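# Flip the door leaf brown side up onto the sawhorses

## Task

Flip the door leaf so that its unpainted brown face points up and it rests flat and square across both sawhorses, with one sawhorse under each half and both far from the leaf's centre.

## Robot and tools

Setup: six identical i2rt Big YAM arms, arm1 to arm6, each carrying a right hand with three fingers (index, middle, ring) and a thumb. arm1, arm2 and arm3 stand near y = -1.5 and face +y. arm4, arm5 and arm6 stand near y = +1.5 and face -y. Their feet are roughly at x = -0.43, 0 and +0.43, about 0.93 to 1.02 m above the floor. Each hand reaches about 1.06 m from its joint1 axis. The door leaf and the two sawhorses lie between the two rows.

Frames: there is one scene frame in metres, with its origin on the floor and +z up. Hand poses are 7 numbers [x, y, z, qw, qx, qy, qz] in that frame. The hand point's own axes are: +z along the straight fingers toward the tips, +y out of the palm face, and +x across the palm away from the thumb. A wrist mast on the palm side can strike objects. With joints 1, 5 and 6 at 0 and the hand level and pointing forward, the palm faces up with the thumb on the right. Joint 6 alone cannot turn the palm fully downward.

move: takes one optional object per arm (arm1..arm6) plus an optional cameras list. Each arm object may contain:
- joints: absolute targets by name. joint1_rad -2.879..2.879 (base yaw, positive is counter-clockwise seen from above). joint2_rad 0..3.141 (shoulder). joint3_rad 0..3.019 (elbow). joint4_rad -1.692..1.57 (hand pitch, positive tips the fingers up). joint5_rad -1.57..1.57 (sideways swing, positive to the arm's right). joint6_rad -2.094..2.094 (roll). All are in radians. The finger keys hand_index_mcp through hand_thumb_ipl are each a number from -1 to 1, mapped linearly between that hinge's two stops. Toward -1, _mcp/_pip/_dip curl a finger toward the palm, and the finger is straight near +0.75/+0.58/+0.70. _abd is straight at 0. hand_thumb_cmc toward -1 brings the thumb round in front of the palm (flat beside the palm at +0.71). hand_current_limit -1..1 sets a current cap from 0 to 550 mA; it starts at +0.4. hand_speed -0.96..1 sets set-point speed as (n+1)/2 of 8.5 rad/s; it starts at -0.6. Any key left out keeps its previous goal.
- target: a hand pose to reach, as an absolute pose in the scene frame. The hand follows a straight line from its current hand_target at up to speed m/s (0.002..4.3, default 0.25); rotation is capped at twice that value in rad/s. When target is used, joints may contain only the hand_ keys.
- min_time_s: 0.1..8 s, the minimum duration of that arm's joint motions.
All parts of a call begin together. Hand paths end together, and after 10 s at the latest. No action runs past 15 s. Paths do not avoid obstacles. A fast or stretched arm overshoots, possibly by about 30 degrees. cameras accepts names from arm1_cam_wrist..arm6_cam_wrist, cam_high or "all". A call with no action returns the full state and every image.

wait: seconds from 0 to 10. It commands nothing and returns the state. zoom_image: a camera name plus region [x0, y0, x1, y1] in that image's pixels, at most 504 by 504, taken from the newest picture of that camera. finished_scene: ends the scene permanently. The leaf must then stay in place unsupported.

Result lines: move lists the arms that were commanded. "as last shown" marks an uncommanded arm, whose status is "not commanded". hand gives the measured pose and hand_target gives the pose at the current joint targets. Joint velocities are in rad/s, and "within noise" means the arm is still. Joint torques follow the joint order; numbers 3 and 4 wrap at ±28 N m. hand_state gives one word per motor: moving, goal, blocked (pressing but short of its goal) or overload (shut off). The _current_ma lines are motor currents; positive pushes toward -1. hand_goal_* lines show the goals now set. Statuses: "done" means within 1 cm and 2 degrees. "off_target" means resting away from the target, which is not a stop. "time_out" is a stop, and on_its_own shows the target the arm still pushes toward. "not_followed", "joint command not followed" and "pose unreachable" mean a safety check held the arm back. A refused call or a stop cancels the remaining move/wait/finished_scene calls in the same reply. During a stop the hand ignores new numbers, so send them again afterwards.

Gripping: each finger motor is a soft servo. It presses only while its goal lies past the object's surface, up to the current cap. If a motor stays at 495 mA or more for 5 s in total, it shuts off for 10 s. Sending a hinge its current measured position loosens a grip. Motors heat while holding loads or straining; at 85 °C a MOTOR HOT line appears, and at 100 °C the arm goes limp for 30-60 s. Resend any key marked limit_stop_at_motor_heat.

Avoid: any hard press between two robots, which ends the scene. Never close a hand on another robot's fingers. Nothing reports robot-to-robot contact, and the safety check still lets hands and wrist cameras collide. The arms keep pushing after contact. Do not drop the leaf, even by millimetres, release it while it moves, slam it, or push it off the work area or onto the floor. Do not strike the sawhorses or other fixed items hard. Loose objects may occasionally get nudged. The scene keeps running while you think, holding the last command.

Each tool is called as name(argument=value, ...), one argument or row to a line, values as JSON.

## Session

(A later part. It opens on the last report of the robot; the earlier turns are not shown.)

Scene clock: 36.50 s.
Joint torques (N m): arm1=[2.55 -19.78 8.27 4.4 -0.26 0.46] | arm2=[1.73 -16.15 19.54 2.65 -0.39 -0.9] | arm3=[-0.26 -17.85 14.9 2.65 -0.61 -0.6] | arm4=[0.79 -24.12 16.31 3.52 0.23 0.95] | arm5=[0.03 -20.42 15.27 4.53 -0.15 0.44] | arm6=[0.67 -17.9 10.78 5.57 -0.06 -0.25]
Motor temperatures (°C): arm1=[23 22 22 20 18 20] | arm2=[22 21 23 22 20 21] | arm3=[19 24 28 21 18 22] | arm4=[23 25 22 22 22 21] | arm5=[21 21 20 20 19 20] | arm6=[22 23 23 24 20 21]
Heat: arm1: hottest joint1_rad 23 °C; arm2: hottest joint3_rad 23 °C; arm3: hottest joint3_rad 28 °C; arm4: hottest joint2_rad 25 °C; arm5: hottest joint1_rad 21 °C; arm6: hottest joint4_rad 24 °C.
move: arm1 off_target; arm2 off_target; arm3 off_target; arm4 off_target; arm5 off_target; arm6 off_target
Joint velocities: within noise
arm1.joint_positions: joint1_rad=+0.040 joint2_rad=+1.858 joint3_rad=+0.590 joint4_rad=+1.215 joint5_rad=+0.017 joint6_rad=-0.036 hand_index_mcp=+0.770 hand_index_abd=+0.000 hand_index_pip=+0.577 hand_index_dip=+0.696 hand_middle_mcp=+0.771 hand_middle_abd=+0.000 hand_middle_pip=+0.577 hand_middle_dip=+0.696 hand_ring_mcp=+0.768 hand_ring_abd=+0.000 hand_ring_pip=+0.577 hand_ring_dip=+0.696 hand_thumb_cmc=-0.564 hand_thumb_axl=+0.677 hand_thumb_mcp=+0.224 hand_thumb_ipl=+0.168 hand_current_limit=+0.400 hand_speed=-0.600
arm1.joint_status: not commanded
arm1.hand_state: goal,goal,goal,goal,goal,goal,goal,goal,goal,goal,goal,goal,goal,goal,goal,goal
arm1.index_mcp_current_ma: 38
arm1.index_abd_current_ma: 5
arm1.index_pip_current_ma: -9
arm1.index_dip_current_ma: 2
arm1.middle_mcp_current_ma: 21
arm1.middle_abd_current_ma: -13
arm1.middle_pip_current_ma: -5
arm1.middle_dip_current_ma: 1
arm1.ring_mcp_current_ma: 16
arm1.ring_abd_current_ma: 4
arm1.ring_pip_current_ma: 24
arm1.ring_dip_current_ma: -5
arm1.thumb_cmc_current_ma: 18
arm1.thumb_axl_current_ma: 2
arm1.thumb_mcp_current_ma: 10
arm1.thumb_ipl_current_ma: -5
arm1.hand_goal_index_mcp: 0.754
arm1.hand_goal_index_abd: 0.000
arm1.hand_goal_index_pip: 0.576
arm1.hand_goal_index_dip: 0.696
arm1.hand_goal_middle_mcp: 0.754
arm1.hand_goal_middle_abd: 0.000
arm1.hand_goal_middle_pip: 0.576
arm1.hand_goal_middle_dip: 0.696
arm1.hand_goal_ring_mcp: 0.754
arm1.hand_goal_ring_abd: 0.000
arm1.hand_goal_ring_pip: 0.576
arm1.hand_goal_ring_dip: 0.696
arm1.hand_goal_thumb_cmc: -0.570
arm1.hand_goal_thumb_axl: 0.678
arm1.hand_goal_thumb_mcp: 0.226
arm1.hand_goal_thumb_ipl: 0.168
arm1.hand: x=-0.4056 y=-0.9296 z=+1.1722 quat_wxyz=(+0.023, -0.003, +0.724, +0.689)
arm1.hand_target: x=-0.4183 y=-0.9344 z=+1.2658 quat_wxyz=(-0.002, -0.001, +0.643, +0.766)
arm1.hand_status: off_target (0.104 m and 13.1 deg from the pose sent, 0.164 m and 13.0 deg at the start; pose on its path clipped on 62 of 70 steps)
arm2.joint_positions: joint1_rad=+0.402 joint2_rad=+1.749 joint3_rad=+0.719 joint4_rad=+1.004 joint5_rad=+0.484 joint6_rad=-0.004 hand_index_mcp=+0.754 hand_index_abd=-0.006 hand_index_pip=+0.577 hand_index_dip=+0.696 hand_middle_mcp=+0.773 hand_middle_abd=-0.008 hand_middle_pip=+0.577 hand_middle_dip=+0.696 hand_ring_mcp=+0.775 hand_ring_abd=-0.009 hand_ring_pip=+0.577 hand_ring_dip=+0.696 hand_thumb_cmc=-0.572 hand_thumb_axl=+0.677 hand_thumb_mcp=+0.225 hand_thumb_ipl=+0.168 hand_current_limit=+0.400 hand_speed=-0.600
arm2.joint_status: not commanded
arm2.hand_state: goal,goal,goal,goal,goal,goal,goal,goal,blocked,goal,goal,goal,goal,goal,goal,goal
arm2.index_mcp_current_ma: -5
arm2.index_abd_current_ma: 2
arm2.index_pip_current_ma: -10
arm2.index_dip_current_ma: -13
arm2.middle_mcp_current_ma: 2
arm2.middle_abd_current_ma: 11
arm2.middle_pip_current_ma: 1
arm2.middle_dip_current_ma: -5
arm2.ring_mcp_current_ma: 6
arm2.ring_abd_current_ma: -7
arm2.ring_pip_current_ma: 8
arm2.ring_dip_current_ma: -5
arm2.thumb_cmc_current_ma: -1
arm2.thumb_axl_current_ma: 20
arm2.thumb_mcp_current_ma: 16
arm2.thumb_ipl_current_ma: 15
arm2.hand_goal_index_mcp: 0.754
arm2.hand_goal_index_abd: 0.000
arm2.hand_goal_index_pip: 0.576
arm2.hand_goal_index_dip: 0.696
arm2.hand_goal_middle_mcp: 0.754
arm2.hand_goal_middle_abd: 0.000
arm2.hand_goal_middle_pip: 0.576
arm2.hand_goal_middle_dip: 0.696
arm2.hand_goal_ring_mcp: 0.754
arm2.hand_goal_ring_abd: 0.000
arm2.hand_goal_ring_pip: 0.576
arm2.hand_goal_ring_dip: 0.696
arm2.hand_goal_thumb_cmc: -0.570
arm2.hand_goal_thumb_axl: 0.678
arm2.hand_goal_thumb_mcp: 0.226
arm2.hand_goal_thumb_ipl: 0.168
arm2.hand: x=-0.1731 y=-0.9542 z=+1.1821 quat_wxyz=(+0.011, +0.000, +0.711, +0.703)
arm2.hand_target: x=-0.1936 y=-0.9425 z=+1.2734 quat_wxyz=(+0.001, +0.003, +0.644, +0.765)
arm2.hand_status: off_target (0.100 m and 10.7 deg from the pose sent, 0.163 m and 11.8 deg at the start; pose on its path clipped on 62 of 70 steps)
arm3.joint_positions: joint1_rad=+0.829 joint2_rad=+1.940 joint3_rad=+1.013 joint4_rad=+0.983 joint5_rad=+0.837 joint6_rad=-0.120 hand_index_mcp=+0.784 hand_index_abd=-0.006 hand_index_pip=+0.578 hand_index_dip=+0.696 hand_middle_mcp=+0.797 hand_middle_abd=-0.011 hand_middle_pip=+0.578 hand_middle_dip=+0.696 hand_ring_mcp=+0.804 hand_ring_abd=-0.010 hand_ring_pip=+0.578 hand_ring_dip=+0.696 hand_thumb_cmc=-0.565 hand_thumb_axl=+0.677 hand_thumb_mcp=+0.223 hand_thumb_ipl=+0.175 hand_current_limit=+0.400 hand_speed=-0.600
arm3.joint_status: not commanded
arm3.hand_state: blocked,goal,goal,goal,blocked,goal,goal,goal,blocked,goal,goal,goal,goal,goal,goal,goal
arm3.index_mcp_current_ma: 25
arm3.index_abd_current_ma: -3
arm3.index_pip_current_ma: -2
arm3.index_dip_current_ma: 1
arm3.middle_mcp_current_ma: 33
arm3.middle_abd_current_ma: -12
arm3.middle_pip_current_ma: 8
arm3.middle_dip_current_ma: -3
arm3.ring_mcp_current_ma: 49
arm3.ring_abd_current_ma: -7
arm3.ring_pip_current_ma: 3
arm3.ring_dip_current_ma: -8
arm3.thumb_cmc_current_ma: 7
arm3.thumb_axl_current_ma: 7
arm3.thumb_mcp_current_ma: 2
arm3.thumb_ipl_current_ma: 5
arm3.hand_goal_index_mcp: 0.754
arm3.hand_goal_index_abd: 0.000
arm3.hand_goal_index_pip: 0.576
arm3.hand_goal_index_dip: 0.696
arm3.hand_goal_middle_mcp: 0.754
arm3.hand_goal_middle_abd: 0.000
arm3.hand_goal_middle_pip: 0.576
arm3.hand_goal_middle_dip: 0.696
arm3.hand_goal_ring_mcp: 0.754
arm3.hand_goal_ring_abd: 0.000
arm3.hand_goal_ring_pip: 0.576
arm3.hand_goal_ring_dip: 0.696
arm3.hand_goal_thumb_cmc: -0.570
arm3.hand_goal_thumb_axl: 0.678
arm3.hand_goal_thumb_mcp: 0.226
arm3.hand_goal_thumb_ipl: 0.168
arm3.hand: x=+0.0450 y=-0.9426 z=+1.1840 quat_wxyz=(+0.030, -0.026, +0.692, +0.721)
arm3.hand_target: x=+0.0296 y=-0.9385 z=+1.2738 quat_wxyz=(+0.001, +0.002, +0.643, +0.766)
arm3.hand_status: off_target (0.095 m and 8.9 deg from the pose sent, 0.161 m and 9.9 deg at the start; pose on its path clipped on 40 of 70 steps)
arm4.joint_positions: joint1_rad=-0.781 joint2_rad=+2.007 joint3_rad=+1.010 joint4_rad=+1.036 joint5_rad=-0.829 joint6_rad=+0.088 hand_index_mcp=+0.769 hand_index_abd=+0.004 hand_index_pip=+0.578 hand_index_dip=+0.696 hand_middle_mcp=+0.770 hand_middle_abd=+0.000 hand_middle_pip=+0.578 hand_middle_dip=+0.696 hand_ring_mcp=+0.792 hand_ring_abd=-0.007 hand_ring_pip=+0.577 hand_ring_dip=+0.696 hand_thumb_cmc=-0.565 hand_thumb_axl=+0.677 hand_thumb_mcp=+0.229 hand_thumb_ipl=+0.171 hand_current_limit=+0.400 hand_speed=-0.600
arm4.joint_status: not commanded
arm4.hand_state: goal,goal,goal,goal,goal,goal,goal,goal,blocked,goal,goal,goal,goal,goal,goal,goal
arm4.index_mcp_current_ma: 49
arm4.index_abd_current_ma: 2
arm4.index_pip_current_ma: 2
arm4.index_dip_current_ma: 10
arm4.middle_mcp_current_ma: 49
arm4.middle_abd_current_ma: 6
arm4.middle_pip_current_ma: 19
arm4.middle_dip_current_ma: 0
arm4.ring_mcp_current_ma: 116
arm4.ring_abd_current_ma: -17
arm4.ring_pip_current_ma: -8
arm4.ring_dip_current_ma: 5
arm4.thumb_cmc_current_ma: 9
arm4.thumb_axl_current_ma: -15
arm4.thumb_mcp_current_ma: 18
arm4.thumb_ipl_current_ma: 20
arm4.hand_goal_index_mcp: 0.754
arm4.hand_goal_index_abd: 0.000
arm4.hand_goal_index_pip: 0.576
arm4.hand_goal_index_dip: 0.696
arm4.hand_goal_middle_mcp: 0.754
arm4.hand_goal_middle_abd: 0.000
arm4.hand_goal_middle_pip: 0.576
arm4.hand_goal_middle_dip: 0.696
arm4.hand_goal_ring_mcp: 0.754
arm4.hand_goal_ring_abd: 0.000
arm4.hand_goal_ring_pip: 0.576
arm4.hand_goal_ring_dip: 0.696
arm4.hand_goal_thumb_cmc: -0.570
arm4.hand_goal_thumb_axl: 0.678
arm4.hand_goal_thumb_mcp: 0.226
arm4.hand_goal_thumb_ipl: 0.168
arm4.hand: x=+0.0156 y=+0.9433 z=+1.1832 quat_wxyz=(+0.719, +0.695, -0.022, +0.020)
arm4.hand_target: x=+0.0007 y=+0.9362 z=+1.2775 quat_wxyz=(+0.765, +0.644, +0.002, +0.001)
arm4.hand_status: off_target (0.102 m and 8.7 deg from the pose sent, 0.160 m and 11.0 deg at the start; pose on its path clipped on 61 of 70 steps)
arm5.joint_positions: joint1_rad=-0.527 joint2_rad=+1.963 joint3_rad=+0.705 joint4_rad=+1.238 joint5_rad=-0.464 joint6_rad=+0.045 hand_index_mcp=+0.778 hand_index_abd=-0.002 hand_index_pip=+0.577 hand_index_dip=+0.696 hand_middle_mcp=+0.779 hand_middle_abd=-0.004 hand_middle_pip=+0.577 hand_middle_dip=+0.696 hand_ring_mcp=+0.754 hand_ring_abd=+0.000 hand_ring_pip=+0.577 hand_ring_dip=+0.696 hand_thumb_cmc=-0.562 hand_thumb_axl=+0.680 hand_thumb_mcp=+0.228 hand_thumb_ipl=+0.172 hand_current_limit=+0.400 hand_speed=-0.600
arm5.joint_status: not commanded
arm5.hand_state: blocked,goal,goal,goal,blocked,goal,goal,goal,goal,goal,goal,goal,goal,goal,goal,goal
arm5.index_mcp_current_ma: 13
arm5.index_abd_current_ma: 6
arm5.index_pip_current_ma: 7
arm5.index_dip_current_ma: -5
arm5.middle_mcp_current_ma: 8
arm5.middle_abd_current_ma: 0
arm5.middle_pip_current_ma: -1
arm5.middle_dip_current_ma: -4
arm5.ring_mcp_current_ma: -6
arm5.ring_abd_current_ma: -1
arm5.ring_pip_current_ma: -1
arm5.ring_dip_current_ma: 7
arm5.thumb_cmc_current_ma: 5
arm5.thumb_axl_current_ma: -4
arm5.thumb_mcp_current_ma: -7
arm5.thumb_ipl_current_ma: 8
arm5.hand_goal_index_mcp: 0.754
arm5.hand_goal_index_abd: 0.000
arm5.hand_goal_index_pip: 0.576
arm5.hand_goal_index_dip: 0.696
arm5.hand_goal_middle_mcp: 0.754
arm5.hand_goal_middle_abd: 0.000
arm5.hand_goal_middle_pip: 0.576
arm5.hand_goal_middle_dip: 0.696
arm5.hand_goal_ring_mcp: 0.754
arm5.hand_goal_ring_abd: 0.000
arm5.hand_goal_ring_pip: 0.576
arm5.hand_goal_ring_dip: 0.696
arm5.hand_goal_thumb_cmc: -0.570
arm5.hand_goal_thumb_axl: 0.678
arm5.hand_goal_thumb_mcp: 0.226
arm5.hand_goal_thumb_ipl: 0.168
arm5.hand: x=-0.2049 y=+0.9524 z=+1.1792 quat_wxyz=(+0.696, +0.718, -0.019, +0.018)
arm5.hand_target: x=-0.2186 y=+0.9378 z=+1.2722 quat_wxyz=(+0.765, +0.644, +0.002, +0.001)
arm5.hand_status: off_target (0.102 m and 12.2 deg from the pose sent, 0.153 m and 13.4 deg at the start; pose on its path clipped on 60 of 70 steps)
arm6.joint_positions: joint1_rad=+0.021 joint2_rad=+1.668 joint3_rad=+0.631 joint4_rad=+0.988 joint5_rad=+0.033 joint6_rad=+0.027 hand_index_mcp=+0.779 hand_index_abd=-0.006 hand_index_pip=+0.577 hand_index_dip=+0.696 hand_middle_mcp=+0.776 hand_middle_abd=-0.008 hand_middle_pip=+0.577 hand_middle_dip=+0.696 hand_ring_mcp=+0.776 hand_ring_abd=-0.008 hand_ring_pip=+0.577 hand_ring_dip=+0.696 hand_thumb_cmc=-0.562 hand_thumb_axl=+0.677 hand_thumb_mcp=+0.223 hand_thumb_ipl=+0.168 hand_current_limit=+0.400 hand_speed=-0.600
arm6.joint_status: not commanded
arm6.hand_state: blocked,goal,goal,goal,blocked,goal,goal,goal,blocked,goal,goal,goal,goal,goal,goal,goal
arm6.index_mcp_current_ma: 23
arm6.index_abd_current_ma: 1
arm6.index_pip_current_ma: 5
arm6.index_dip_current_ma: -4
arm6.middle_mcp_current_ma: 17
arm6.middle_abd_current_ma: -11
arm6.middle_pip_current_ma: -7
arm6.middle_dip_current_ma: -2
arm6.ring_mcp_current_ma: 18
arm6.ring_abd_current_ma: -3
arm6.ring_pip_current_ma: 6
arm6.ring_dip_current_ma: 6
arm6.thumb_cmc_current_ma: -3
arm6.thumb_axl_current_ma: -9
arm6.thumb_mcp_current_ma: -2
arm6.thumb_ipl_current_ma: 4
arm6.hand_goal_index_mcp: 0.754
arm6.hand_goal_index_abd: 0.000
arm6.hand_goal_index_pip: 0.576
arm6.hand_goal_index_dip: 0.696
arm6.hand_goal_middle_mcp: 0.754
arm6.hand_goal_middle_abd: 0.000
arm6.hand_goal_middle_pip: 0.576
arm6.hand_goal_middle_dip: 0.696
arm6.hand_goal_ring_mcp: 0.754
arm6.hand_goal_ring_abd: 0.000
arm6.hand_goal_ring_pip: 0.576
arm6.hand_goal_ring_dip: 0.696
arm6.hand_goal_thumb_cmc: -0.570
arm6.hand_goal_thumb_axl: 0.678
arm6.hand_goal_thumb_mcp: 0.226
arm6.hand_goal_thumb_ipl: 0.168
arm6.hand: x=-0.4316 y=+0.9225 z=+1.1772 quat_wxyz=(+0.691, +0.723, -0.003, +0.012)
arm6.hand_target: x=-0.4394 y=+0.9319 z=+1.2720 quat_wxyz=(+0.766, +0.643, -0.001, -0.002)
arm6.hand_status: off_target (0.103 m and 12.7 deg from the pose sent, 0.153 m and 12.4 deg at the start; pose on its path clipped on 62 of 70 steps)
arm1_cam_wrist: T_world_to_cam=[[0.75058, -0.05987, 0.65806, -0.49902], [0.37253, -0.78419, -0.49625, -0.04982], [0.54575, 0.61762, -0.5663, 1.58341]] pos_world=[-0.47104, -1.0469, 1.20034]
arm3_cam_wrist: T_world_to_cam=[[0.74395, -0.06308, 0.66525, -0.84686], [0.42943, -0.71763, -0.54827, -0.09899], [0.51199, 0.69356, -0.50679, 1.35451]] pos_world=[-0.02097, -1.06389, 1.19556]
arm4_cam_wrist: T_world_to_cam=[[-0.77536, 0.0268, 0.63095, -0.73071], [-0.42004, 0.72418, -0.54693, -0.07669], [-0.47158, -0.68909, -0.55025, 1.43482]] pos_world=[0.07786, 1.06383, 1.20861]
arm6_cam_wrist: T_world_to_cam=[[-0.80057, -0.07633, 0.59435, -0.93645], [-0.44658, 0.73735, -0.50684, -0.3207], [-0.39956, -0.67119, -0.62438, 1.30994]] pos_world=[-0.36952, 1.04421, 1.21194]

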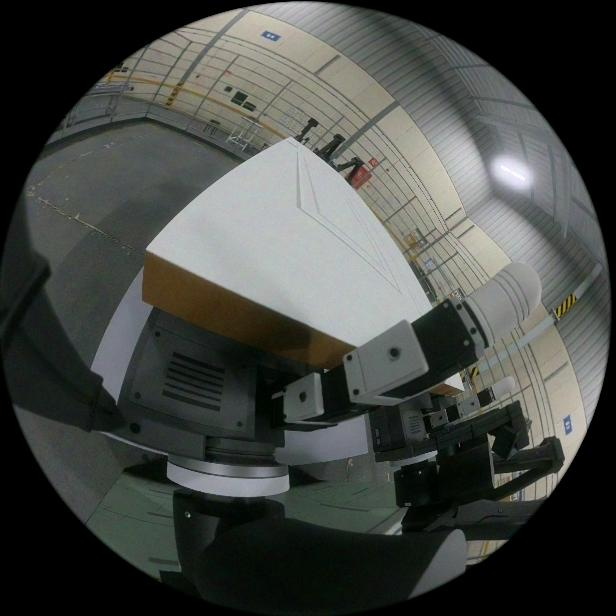

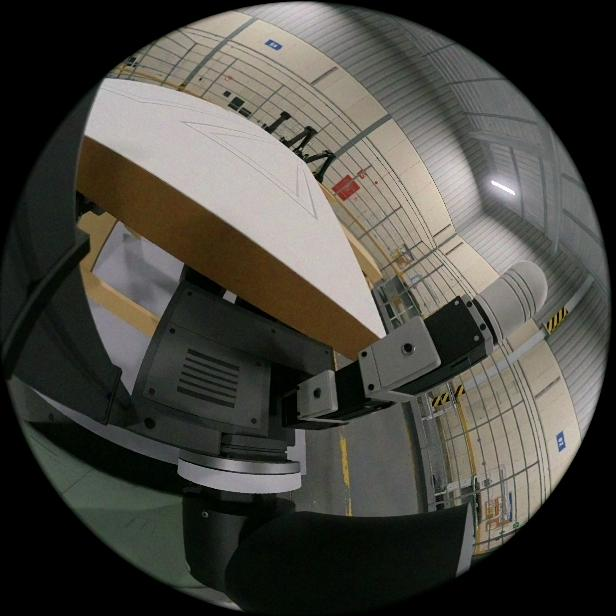

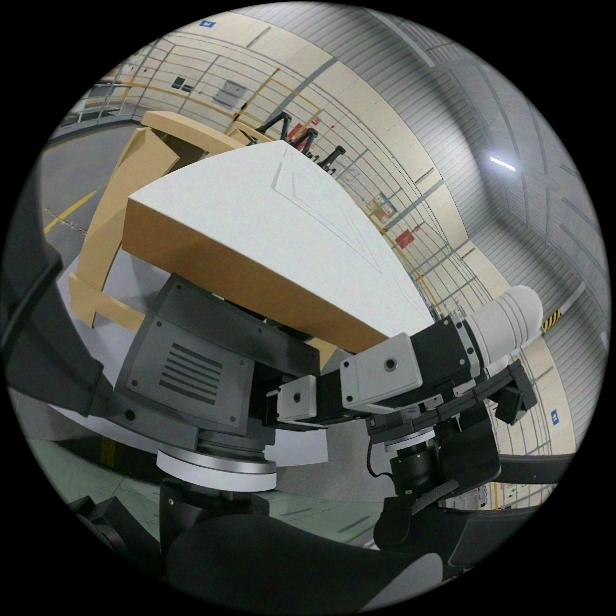

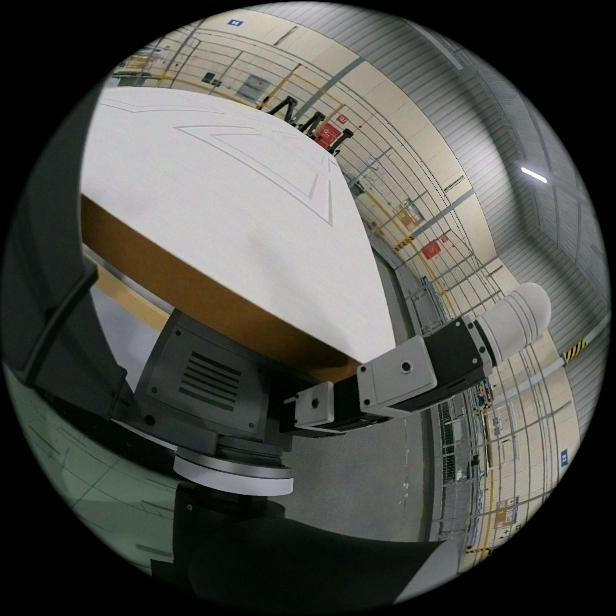

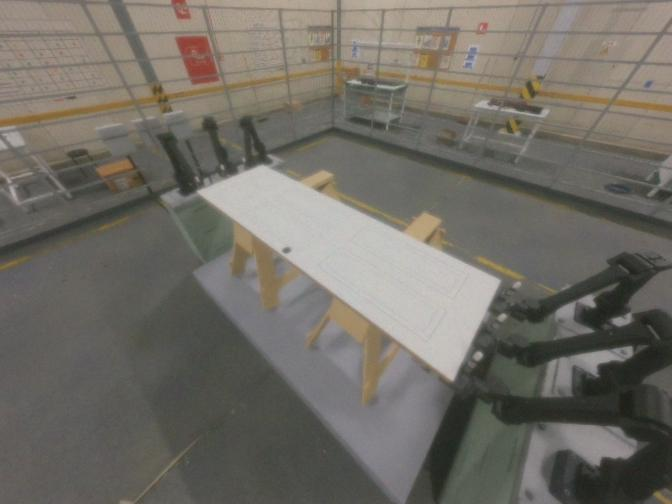

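move(
  arm1={"target": [-0.530, -0.925, 1.275, 0, 0, 0.6428, 0.7660], "speed": 0.08},
  arm2={"target": [-0.310, -0.915, 1.275, 0, 0, 0.6428, 0.7660], "speed": 0.08},
  arm3={"target": [-0.090, -0.920, 1.275, 0, 0, 0.6428, 0.7660], "speed": 0.08},
  arm4={"target": [-0.120, 0.915, 1.28, 0.7660, 0.6428, 0, 0], "speed": 0.08},
  arm5={"target": [-0.335, 0.910, 1.275, 0.7660, 0.6428, 0, 0], "speed": 0.08},
  arm6={"target": [-0.550, 0.925, 1.28, 0.7660, 0.6428, 0, 0], "speed": 0.08},
  cameras=["arm1_cam_wrist", "arm3_cam_wrist", "arm4_cam_wrist", "arm6_cam_wrist", "cam_high"],
)

Scene clock: 39.47 s.
Joint torques (N m): arm1=[1.49 -18.43 11.28 4.05 0.14 -0.15] | arm2=[0.5 -16.67 22.08 1.84 -1.3 -0.82] | arm3=[-1.55 -21.36 14.97 2.19 -0.74 -0.46] | arm4=[1.38 -27.46 17.02 2.66 0.51 0.75] | arm5=[1.49 -20.48 18.5 3.29 0.6 0.68] | arm6=[0.97 -16.79 12.74 5.42 -0.24 0.22]
Motor temperatures (°C): arm1=[23 22 22 20 18 20] | arm2=[22 21 24 22 20 21] | arm3=[19 25 29 21 18 22] | arm4=[23 26 23 22 22 21] | arm5=[21 21 21 20 19 20] | arm6=[22 23 24 24 20 21]
Heat: arm1: hottest joint1_rad 23 °C; arm2: hottest joint3_rad 24 °C; arm3: hottest joint3_rad 29 °C; arm4: hottest joint2_rad 26 °C; arm5: hottest joint1_rad 21 °C; arm6: hottest joint3_rad 24 °C.
move: arm1 off_target; arm2 off_target; arm3 off_target; arm4 off_target; arm5 off_target; arm6 off_target
Joint velocities: within noise
arm1.joint_positions: joint1_rad=+0.320 joint2_rad=+1.857 joint3_rad=+0.592 joint4_rad=+1.211 joint5_rad=+0.276 joint6_rad=-0.028 hand_index_mcp=+0.770 hand_index_abd=+0.000 hand_index_pip=+0.577 hand_index_dip=+0.696 hand_middle_mcp=+0.771 hand_middle_abd=+0.000 hand_middle_pip=+0.577 hand_middle_dip=+0.696 hand_ring_mcp=+0.768 hand_ring_abd=+0.000 hand_ring_pip=+0.577 hand_ring_dip=+0.696 hand_thumb_cmc=-0.564 hand_thumb_axl=+0.677 hand_thumb_mcp=+0.224 hand_thumb_ipl=+0.168 hand_current_limit=+0.400 hand_speed=-0.600
arm1.joint_status: not commanded
arm1.hand_state: goal,goal,goal,goal,goal,goal,goal,goal,goal,goal,goal,goal,goal,goal,goal,goal
arm1.index_mcp_current_ma: 43
arm1.index_abd_current_ma: -13
arm1.index_pip_current_ma: 2
arm1.index_dip_current_ma: -2
arm1.middle_mcp_current_ma: 27
arm1.middle_abd_current_ma: -11
arm1.middle_pip_current_ma: 9
arm1.middle_dip_current_ma: 22
arm1.ring_mcp_current_ma: 26
arm1.ring_abd_current_ma: -12
arm1.ring_pip_current_ma: 12
arm1.ring_dip_current_ma: 2
arm1.thumb_cmc_current_ma: 18
arm1.thumb_axl_current_ma: -7
arm1.thumb_mcp_current_ma: 0
arm1.thumb_ipl_current_ma: -7
arm1.hand_goal_index_mcp: 0.754
arm1.hand_goal_index_abd: 0.000
arm1.hand_goal_index_pip: 0.576
arm1.hand_goal_index_dip: 0.696
arm1.hand_goal_middle_mcp: 0.754
arm1.hand_goal_middle_abd: 0.000
arm1.hand_goal_middle_pip: 0.576
arm1.hand_goal_middle_dip: 0.696
arm1.hand_goal_ring_mcp: 0.754
arm1.hand_goal_ring_abd: 0.000
arm1.hand_goal_ring_pip: 0.576
arm1.hand_goal_ring_dip: 0.696
arm1.hand_goal_thumb_cmc: -0.570
arm1.hand_goal_thumb_axl: 0.678
arm1.hand_goal_thumb_mcp: 0.226
arm1.hand_goal_thumb_ipl: 0.168
arm1.hand: x=-0.5154 y=-0.9418 z=+1.1726 quat_wxyz=(+0.018, -0.012, +0.724, +0.689)
arm1.hand_target: x=-0.5262 y=-0.9361 z=+1.2669 quat_wxyz=(+0.000, +0.001, +0.643, +0.766)
arm1.hand_status: off_target (0.105 m and 13.0 deg from the pose sent, 0.161 m and 13.1 deg at the start; pose on its path clipped on 75 of 82 steps)
arm2.joint_positions: joint1_rad=+0.585 joint2_rad=+1.867 joint3_rad=+0.882 joint4_rad=+0.996 joint5_rad=+0.669 joint6_rad=-0.057 hand_index_mcp=+0.772 hand_index_abd=-0.006 hand_index_pip=+0.577 hand_index_dip=+0.696 hand_middle_mcp=+0.773 hand_middle_abd=-0.008 hand_middle_pip=+0.577 hand_middle_dip=+0.696 hand_ring_mcp=+0.775 hand_ring_abd=-0.009 hand_ring_pip=+0.577 hand_ring_dip=+0.696 hand_thumb_cmc=-0.572 hand_thumb_axl=+0.677 hand_thumb_mcp=+0.224 hand_thumb_ipl=+0.168 hand_current_limit=+0.400 hand_speed=-0.600
arm2.joint_status: not commanded
arm2.hand_state: goal,goal,goal,goal,goal,goal,goal,goal,blocked,goal,goal,goal,goal,goal,goal,goal
arm2.index_mcp_current_ma: -1
arm2.index_abd_current_ma: -1
arm2.index_pip_current_ma: -2
arm2.index_dip_current_ma: -6
arm2.middle_mcp_current_ma: 3
arm2.middle_abd_current_ma: 6
arm2.middle_pip_current_ma: 12
arm2.middle_dip_current_ma: -9
arm2.ring_mcp_current_ma: 17
arm2.ring_abd_current_ma: 4
arm2.ring_pip_current_ma: 4
arm2.ring_dip_current_ma: -2
arm2.thumb_cmc_current_ma: 11
arm2.thumb_axl_current_ma: 11
arm2.thumb_mcp_current_ma: 5
arm2.thumb_ipl_current_ma: 15
arm2.hand_goal_index_mcp: 0.754
arm2.hand_goal_index_abd: 0.000
arm2.hand_goal_index_pip: 0.576
arm2.hand_goal_index_dip: 0.696
arm2.hand_goal_middle_mcp: 0.754
arm2.hand_goal_middle_abd: 0.000
arm2.hand_goal_middle_pip: 0.576
arm2.hand_goal_middle_dip: 0.696
arm2.hand_goal_ring_mcp: 0.754
arm2.hand_goal_ring_abd: 0.000
arm2.hand_goal_ring_pip: 0.576
arm2.hand_goal_ring_dip: 0.696
arm2.hand_goal_thumb_cmc: -0.570
arm2.hand_goal_thumb_axl: 0.678
arm2.hand_goal_thumb_mcp: 0.226
arm2.hand_goal_thumb_ipl: 0.168
arm2.hand: x=-0.2757 y=-0.9535 z=+1.1818 quat_wxyz=(+0.024, -0.011, +0.700, +0.714)
arm2.hand_target: x=-0.2980 y=-0.9341 z=+1.2694 quat_wxyz=(+0.002, +0.001, +0.643, +0.766)
arm2.hand_status: off_target (0.106 m and 9.4 deg from the pose sent, 0.170 m and 10.7 deg at the start; pose on its path clipped on 75 of 82 steps)
arm3.joint_positions: joint1_rad=+0.945 joint2_rad=+2.130 joint3_rad=+1.337 joint4_rad=+0.901 joint5_rad=+0.936 joint6_rad=-0.181 hand_index_mcp=+0.803 hand_index_abd=-0.006 hand_index_pip=+0.578 hand_index_dip=+0.696 hand_middle_mcp=+0.797 hand_middle_abd=-0.011 hand_middle_pip=+0.578 hand_middle_dip=+0.696 hand_ring_mcp=+0.804 hand_ring_abd=-0.010 hand_ring_pip=+0.578 hand_ring_dip=+0.696 hand_thumb_cmc=-0.565 hand_thumb_axl=+0.677 hand_thumb_mcp=+0.223 hand_thumb_ipl=+0.175 hand_current_limit=+0.400 hand_speed=-0.600
arm3.joint_status: not commanded
arm3.hand_state: blocked,goal,goal,goal,blocked,goal,goal,goal,blocked,goal,goal,goal,goal,goal,goal,goal
arm3.index_mcp_current_ma: 44
arm3.index_abd_current_ma: -2
arm3.index_pip_current_ma: -4
arm3.index_dip_current_ma: 1
arm3.middle_mcp_current_ma: 32
arm3.middle_abd_current_ma: -15
arm3.middle_pip_current_ma: 7
arm3.middle_dip_current_ma: -2
arm3.ring_mcp_current_ma: 45
arm3.ring_abd_current_ma: -9
arm3.ring_pip_current_ma: 3
arm3.ring_dip_current_ma: -10
arm3.thumb_cmc_current_ma: 8
arm3.thumb_axl_current_ma: 9
arm3.thumb_mcp_current_ma: 8
arm3.thumb_ipl_current_ma: 3
arm3.hand_goal_index_mcp: 0.754
arm3.hand_goal_index_abd: 0.000
arm3.hand_goal_index_pip: 0.576
arm3.hand_goal_index_dip: 0.696
arm3.hand_goal_middle_mcp: 0.754
arm3.hand_goal_middle_abd: 0.000
arm3.hand_goal_middle_pip: 0.576
arm3.hand_goal_middle_dip: 0.696
arm3.hand_goal_ring_mcp: 0.754
arm3.hand_goal_ring_abd: 0.000
arm3.hand_goal_ring_pip: 0.576
arm3.hand_goal_ring_dip: 0.696
arm3.hand_goal_thumb_cmc: -0.570
arm3.hand_goal_thumb_axl: 0.678
arm3.hand_goal_thumb_mcp: 0.226
arm3.hand_goal_thumb_ipl: 0.168
arm3.hand: x=-0.0762 y=-0.9360 z=+1.1826 quat_wxyz=(+0.030, -0.036, +0.682, +0.730)
arm3.hand_target: x=-0.0799 y=-0.9294 z=+1.2734 quat_wxyz=(+0.001, +0.001, +0.643, +0.766)
arm3.hand_status: off_target (0.095 m and 8.1 deg from the pose sent, 0.164 m and 8.9 deg at the start; pose on its path clipped on 38 of 82 steps)
arm4.joint_positions: joint1_rad=-0.888 joint2_rad=+2.183 joint3_rad=+1.333 joint4_rad=+0.944 joint5_rad=-0.931 joint6_rad=+0.150 hand_index_mcp=+0.769 hand_index_abd=+0.004 hand_index_pip=+0.578 hand_index_dip=+0.696 hand_middle_mcp=+0.781 hand_middle_abd=+0.000 hand_middle_pip=+0.583 hand_middle_dip=+0.696 hand_ring_mcp=+0.796 hand_ring_abd=-0.006 hand_ring_pip=+0.578 hand_ring_dip=+0.696 hand_thumb_cmc=-0.565 hand_thumb_axl=+0.677 hand_thumb_mcp=+0.229 hand_thumb_ipl=+0.171 hand_current_limit=+0.400 hand_speed=-0.600
arm4.joint_status: not commanded
arm4.hand_state: goal,goal,goal,goal,blocked,goal,goal,goal,blocked,goal,goal,goal,goal,goal,goal,goal
arm4.index_mcp_current_ma: 41
arm4.index_abd_current_ma: 8
arm4.index_pip_current_ma: -4
arm4.index_dip_current_ma: 13
arm4.middle_mcp_current_ma: 96
arm4.middle_abd_current_ma: 4
arm4.middle_pip_current_ma: 20
arm4.middle_dip_current_ma: -12
arm4.ring_mcp_current_ma: 135
arm4.ring_abd_current_ma: -11
arm4.ring_pip_current_ma: -5
arm4.ring_dip_current_ma: 6
arm4.thumb_cmc_current_ma: 14
arm4.thumb_axl_current_ma: -14
arm4.thumb_mcp_current_ma: 24
arm4.thumb_ipl_current_ma: 10
arm4.hand_goal_index_mcp: 0.754
arm4.hand_goal_index_abd: 0.000
arm4.hand_goal_index_pip: 0.576
arm4.hand_goal_index_dip: 0.696
arm4.hand_goal_middle_mcp: 0.754
arm4.hand_goal_middle_abd: 0.000
arm4.hand_goal_middle_pip: 0.576
arm4.hand_goal_middle_dip: 0.696
arm4.hand_goal_ring_mcp: 0.754
arm4.hand_goal_ring_abd: 0.000
arm4.hand_goal_ring_pip: 0.576
arm4.hand_goal_ring_dip: 0.696
arm4.hand_goal_thumb_cmc: -0.570
arm4.hand_goal_thumb_axl: 0.678
arm4.hand_goal_thumb_mcp: 0.226
arm4.hand_goal_thumb_ipl: 0.168
arm4.hand: x=-0.0998 y=+0.9332 z=+1.1822 quat_wxyz=(+0.729, +0.684, -0.028, +0.024)
arm4.hand_target: x=-0.1082 y=+0.9254 z=+1.2776 quat_wxyz=(+0.766, +0.643, +0.001, +0.001)
arm4.hand_status: off_target (0.102 m and 7.6 deg from the pose sent, 0.169 m and 8.7 deg at the start; pose on its path clipped on 76 of 82 steps)
arm5.joint_positions: joint1_rad=-0.718 joint2_rad=+2.051 joint3_rad=+0.872 joint4_rad=+1.202 joint5_rad=-0.647 joint6_rad=+0.069 hand_index_mcp=+0.778 hand_index_abd=-0.002 hand_index_pip=+0.577 hand_index_dip=+0.696 hand_middle_mcp=+0.778 hand_middle_abd=-0.004 hand_middle_pip=+0.577 hand_middle_dip=+0.696 hand_ring_mcp=+0.766 hand_ring_abd=+0.000 hand_ring_pip=+0.577 hand_ring_dip=+0.696 hand_thumb_cmc=-0.562 hand_thumb_axl=+0.680 hand_thumb_mcp=+0.228 hand_thumb_ipl=+0.172 hand_current_limit=+0.400 hand_speed=-0.600
arm5.joint_status: not commanded
arm5.hand_state: blocked,goal,goal,goal,blocked,goal,goal,goal,goal,goal,goal,goal,goal,goal,goal,goal
arm5.index_mcp_current_ma: 15
arm5.index_abd_current_ma: 5
arm5.index_pip_current_ma: 4
arm5.index_dip_current_ma: 0
arm5.middle_mcp_current_ma: 7
arm5.middle_abd_current_ma: 2
arm5.middle_pip_current_ma: 0
arm5.middle_dip_current_ma: -3
arm5.ring_mcp_current_ma: -5
arm5.ring_abd_current_ma: -1
arm5.ring_pip_current_ma: 1
arm5.ring_dip_current_ma: 5
arm5.thumb_cmc_current_ma: 3
arm5.thumb_axl_current_ma: -3
arm5.thumb_mcp_current_ma: -3
arm5.thumb_ipl_current_ma: 6
arm5.hand_goal_index_mcp: 0.754
arm5.hand_goal_index_abd: 0.000
arm5.hand_goal_index_pip: 0.576
arm5.hand_goal_index_dip: 0.696
arm5.hand_goal_middle_mcp: 0.754
arm5.hand_goal_middle_abd: 0.000
arm5.hand_goal_middle_pip: 0.576
arm5.hand_goal_middle_dip: 0.696
arm5.hand_goal_ring_mcp: 0.754
arm5.hand_goal_ring_abd: 0.000
arm5.hand_goal_ring_pip: 0.576
arm5.hand_goal_ring_dip: 0.696
arm5.hand_goal_thumb_cmc: -0.570
arm5.hand_goal_thumb_axl: 0.678
arm5.hand_goal_thumb_mcp: 0.226
arm5.hand_goal_thumb_ipl: 0.168
arm5.hand: x=-0.3084 y=+0.9541 z=+1.1801 quat_wxyz=(+0.709, +0.705, -0.022, +0.015)
arm5.hand_target: x=-0.3232 y=+0.9281 z=+1.2692 quat_wxyz=(+0.766, +0.643, +0.002, +0.002)
arm5.hand_status: off_target (0.108 m and 10.2 deg from the pose sent, 0.167 m and 12.2 deg at the start; pose on its path clipped on 75 of 82 steps)
arm6.joint_positions: joint1_rad=-0.251 joint2_rad=+1.668 joint3_rad=+0.631 joint4_rad=+0.988 joint5_rad=-0.228 joint6_rad=+0.022 hand_index_mcp=+0.779 hand_index_abd=-0.004 hand_index_pip=+0.577 hand_index_dip=+0.696 hand_middle_mcp=+0.776 hand_middle_abd=-0.008 hand_middle_pip=+0.577 hand_middle_dip=+0.696 hand_ring_mcp=+0.776 hand_ring_abd=-0.008 hand_ring_pip=+0.577 hand_ring_dip=+0.696 hand_thumb_cmc=-0.562 hand_thumb_axl=+0.677 hand_thumb_mcp=+0.223 hand_thumb_ipl=+0.168 hand_current_limit=+0.400 hand_speed=-0.600
arm6.joint_status: not commanded
arm6.hand_state: blocked,goal,goal,goal,blocked,goal,goal,goal,blocked,goal,goal,goal,goal,goal,goal,goal
arm6.index_mcp_current_ma: 18
arm6.index_abd_current_ma: 1
arm6.index_pip_current_ma: 5
arm6.index_dip_current_ma: -14
arm6.middle_mcp_current_ma: 18
arm6.middle_abd_current_ma: -10
arm6.middle_pip_current_ma: -6
arm6.middle_dip_current_ma: -3
arm6.ring_mcp_current_ma: 11
arm6.ring_abd_current_ma: -8
arm6.ring_pip_current_ma: 3
arm6.ring_dip_current_ma: 4
arm6.thumb_cmc_current_ma: -1
arm6.thumb_axl_current_ma: -5
arm6.thumb_mcp_current_ma: 0
arm6.thumb_ipl_current_ma: 1
arm6.hand_goal_index_mcp: 0.754
arm6.hand_goal_index_abd: 0.000
arm6.hand_goal_index_pip: 0.576
arm6.hand_goal_index_dip: 0.696
arm6.hand_goal_middle_mcp: 0.754
arm6.hand_goal_middle_abd: 0.000
arm6.hand_goal_middle_pip: 0.576
arm6.hand_goal_middle_dip: 0.696
arm6.hand_goal_ring_mcp: 0.754
arm6.hand_goal_ring_abd: 0.000
arm6.hand_goal_ring_pip: 0.576
arm6.hand_goal_ring_dip: 0.696
arm6.hand_goal_thumb_cmc: -0.570
arm6.hand_goal_thumb_axl: 0.678
arm6.hand_goal_thumb_mcp: 0.226
arm6.hand_goal_thumb_ipl: 0.168
arm6.hand: x=-0.5405 y=+0.9323 z=+1.1776 quat_wxyz=(+0.691, +0.723, -0.009, +0.012)
arm6.hand_target: x=-0.5470 y=+0.9348 z=+1.2731 quat_wxyz=(+0.766, +0.643, +0.001, +0.000)
arm6.hand_status: off_target (0.103 m and 12.7 deg from the pose sent, 0.157 m and 12.7 deg at the start; pose on its path clipped on 74 of 82 steps)
arm1_cam_wrist: T_world_to_cam=[[0.74762, -0.04507, 0.66259, -0.41067], [0.39123, -0.77632, -0.49424, -0.00358], [0.53666, 0.62873, -0.56276, 1.65273]] pos_world=[-0.57852, -1.0604, 1.20044]
arm3_cam_wrist: T_world_to_cam=[[0.73514, -0.07027, 0.67426, -0.77341], [0.44794, -0.69621, -0.56093, -0.00662], [0.50884, 0.71439, -0.48034, 1.39926]] pos_world=[-0.14047, -1.05857, 1.18988]
arm4_cam_wrist: T_world_to_cam=[[-0.78454, 0.04836, 0.61819, -0.82522], [-0.40884, 0.70921, -0.57434, -0.07089], [-0.4662, -0.70334, -0.53663, 1.37055]] pos_world=[-0.03744, 1.05413, 1.20491]
arm6_cam_wrist: T_world_to_cam=[[-0.80587, -0.06726, 0.58827, -1.0273], [-0.43498, 0.74131, -0.51112, -0.36871], [-0.40171, -0.66778, -0.62666, 1.27163]] pos_world=[-0.47742, 1.05341, 1.21274]

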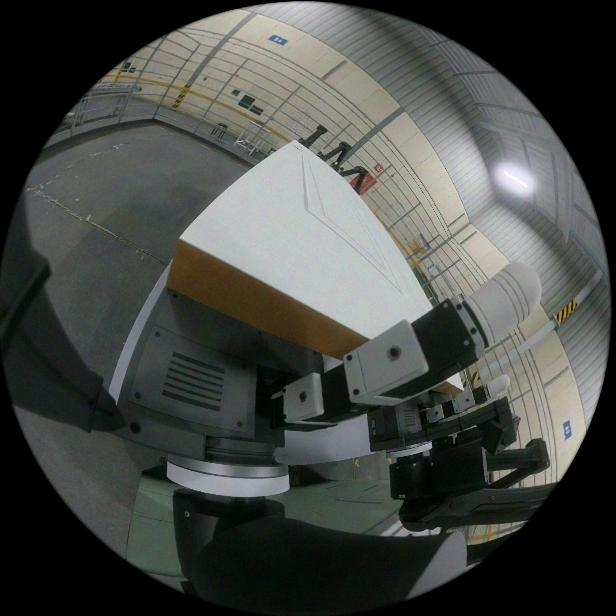

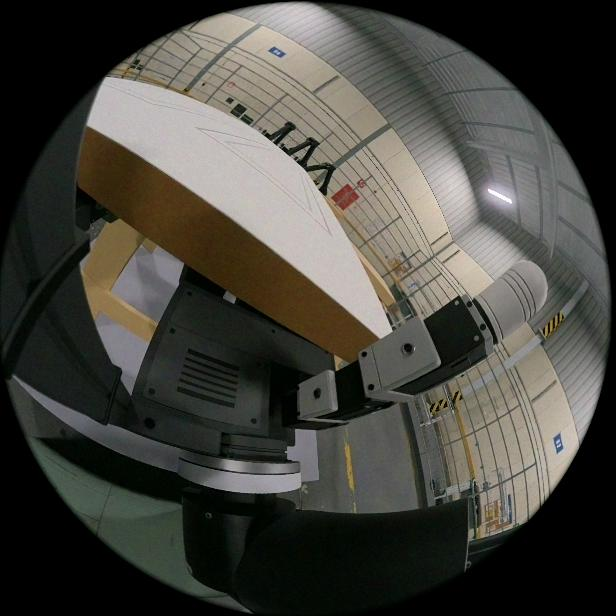

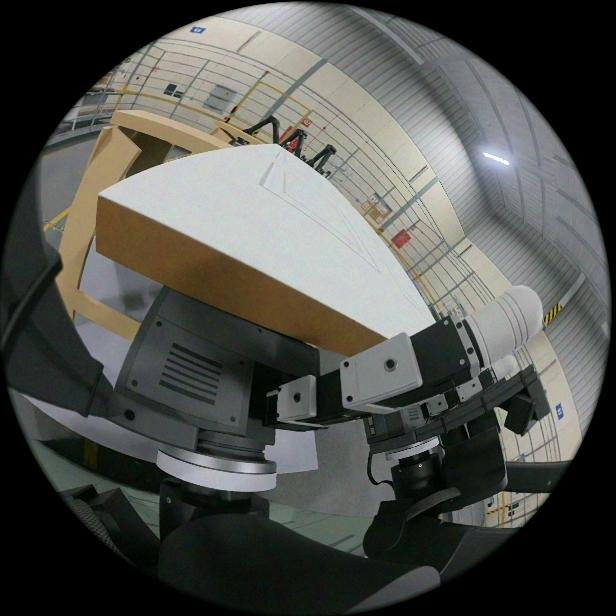

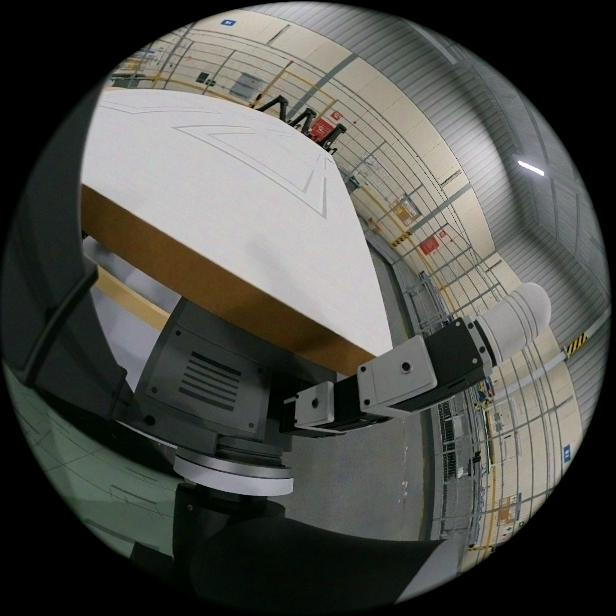

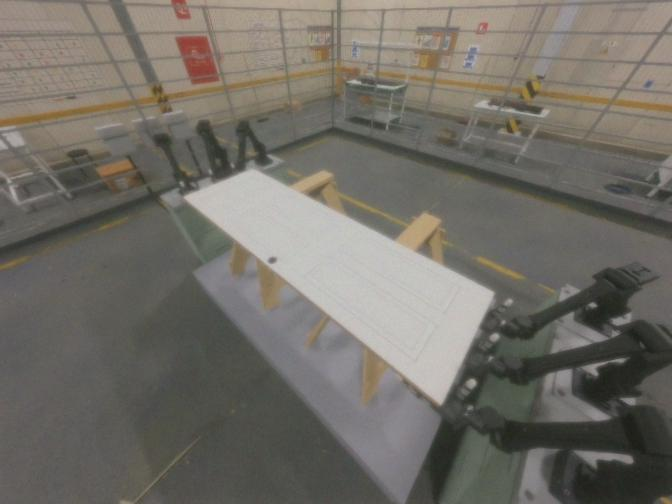

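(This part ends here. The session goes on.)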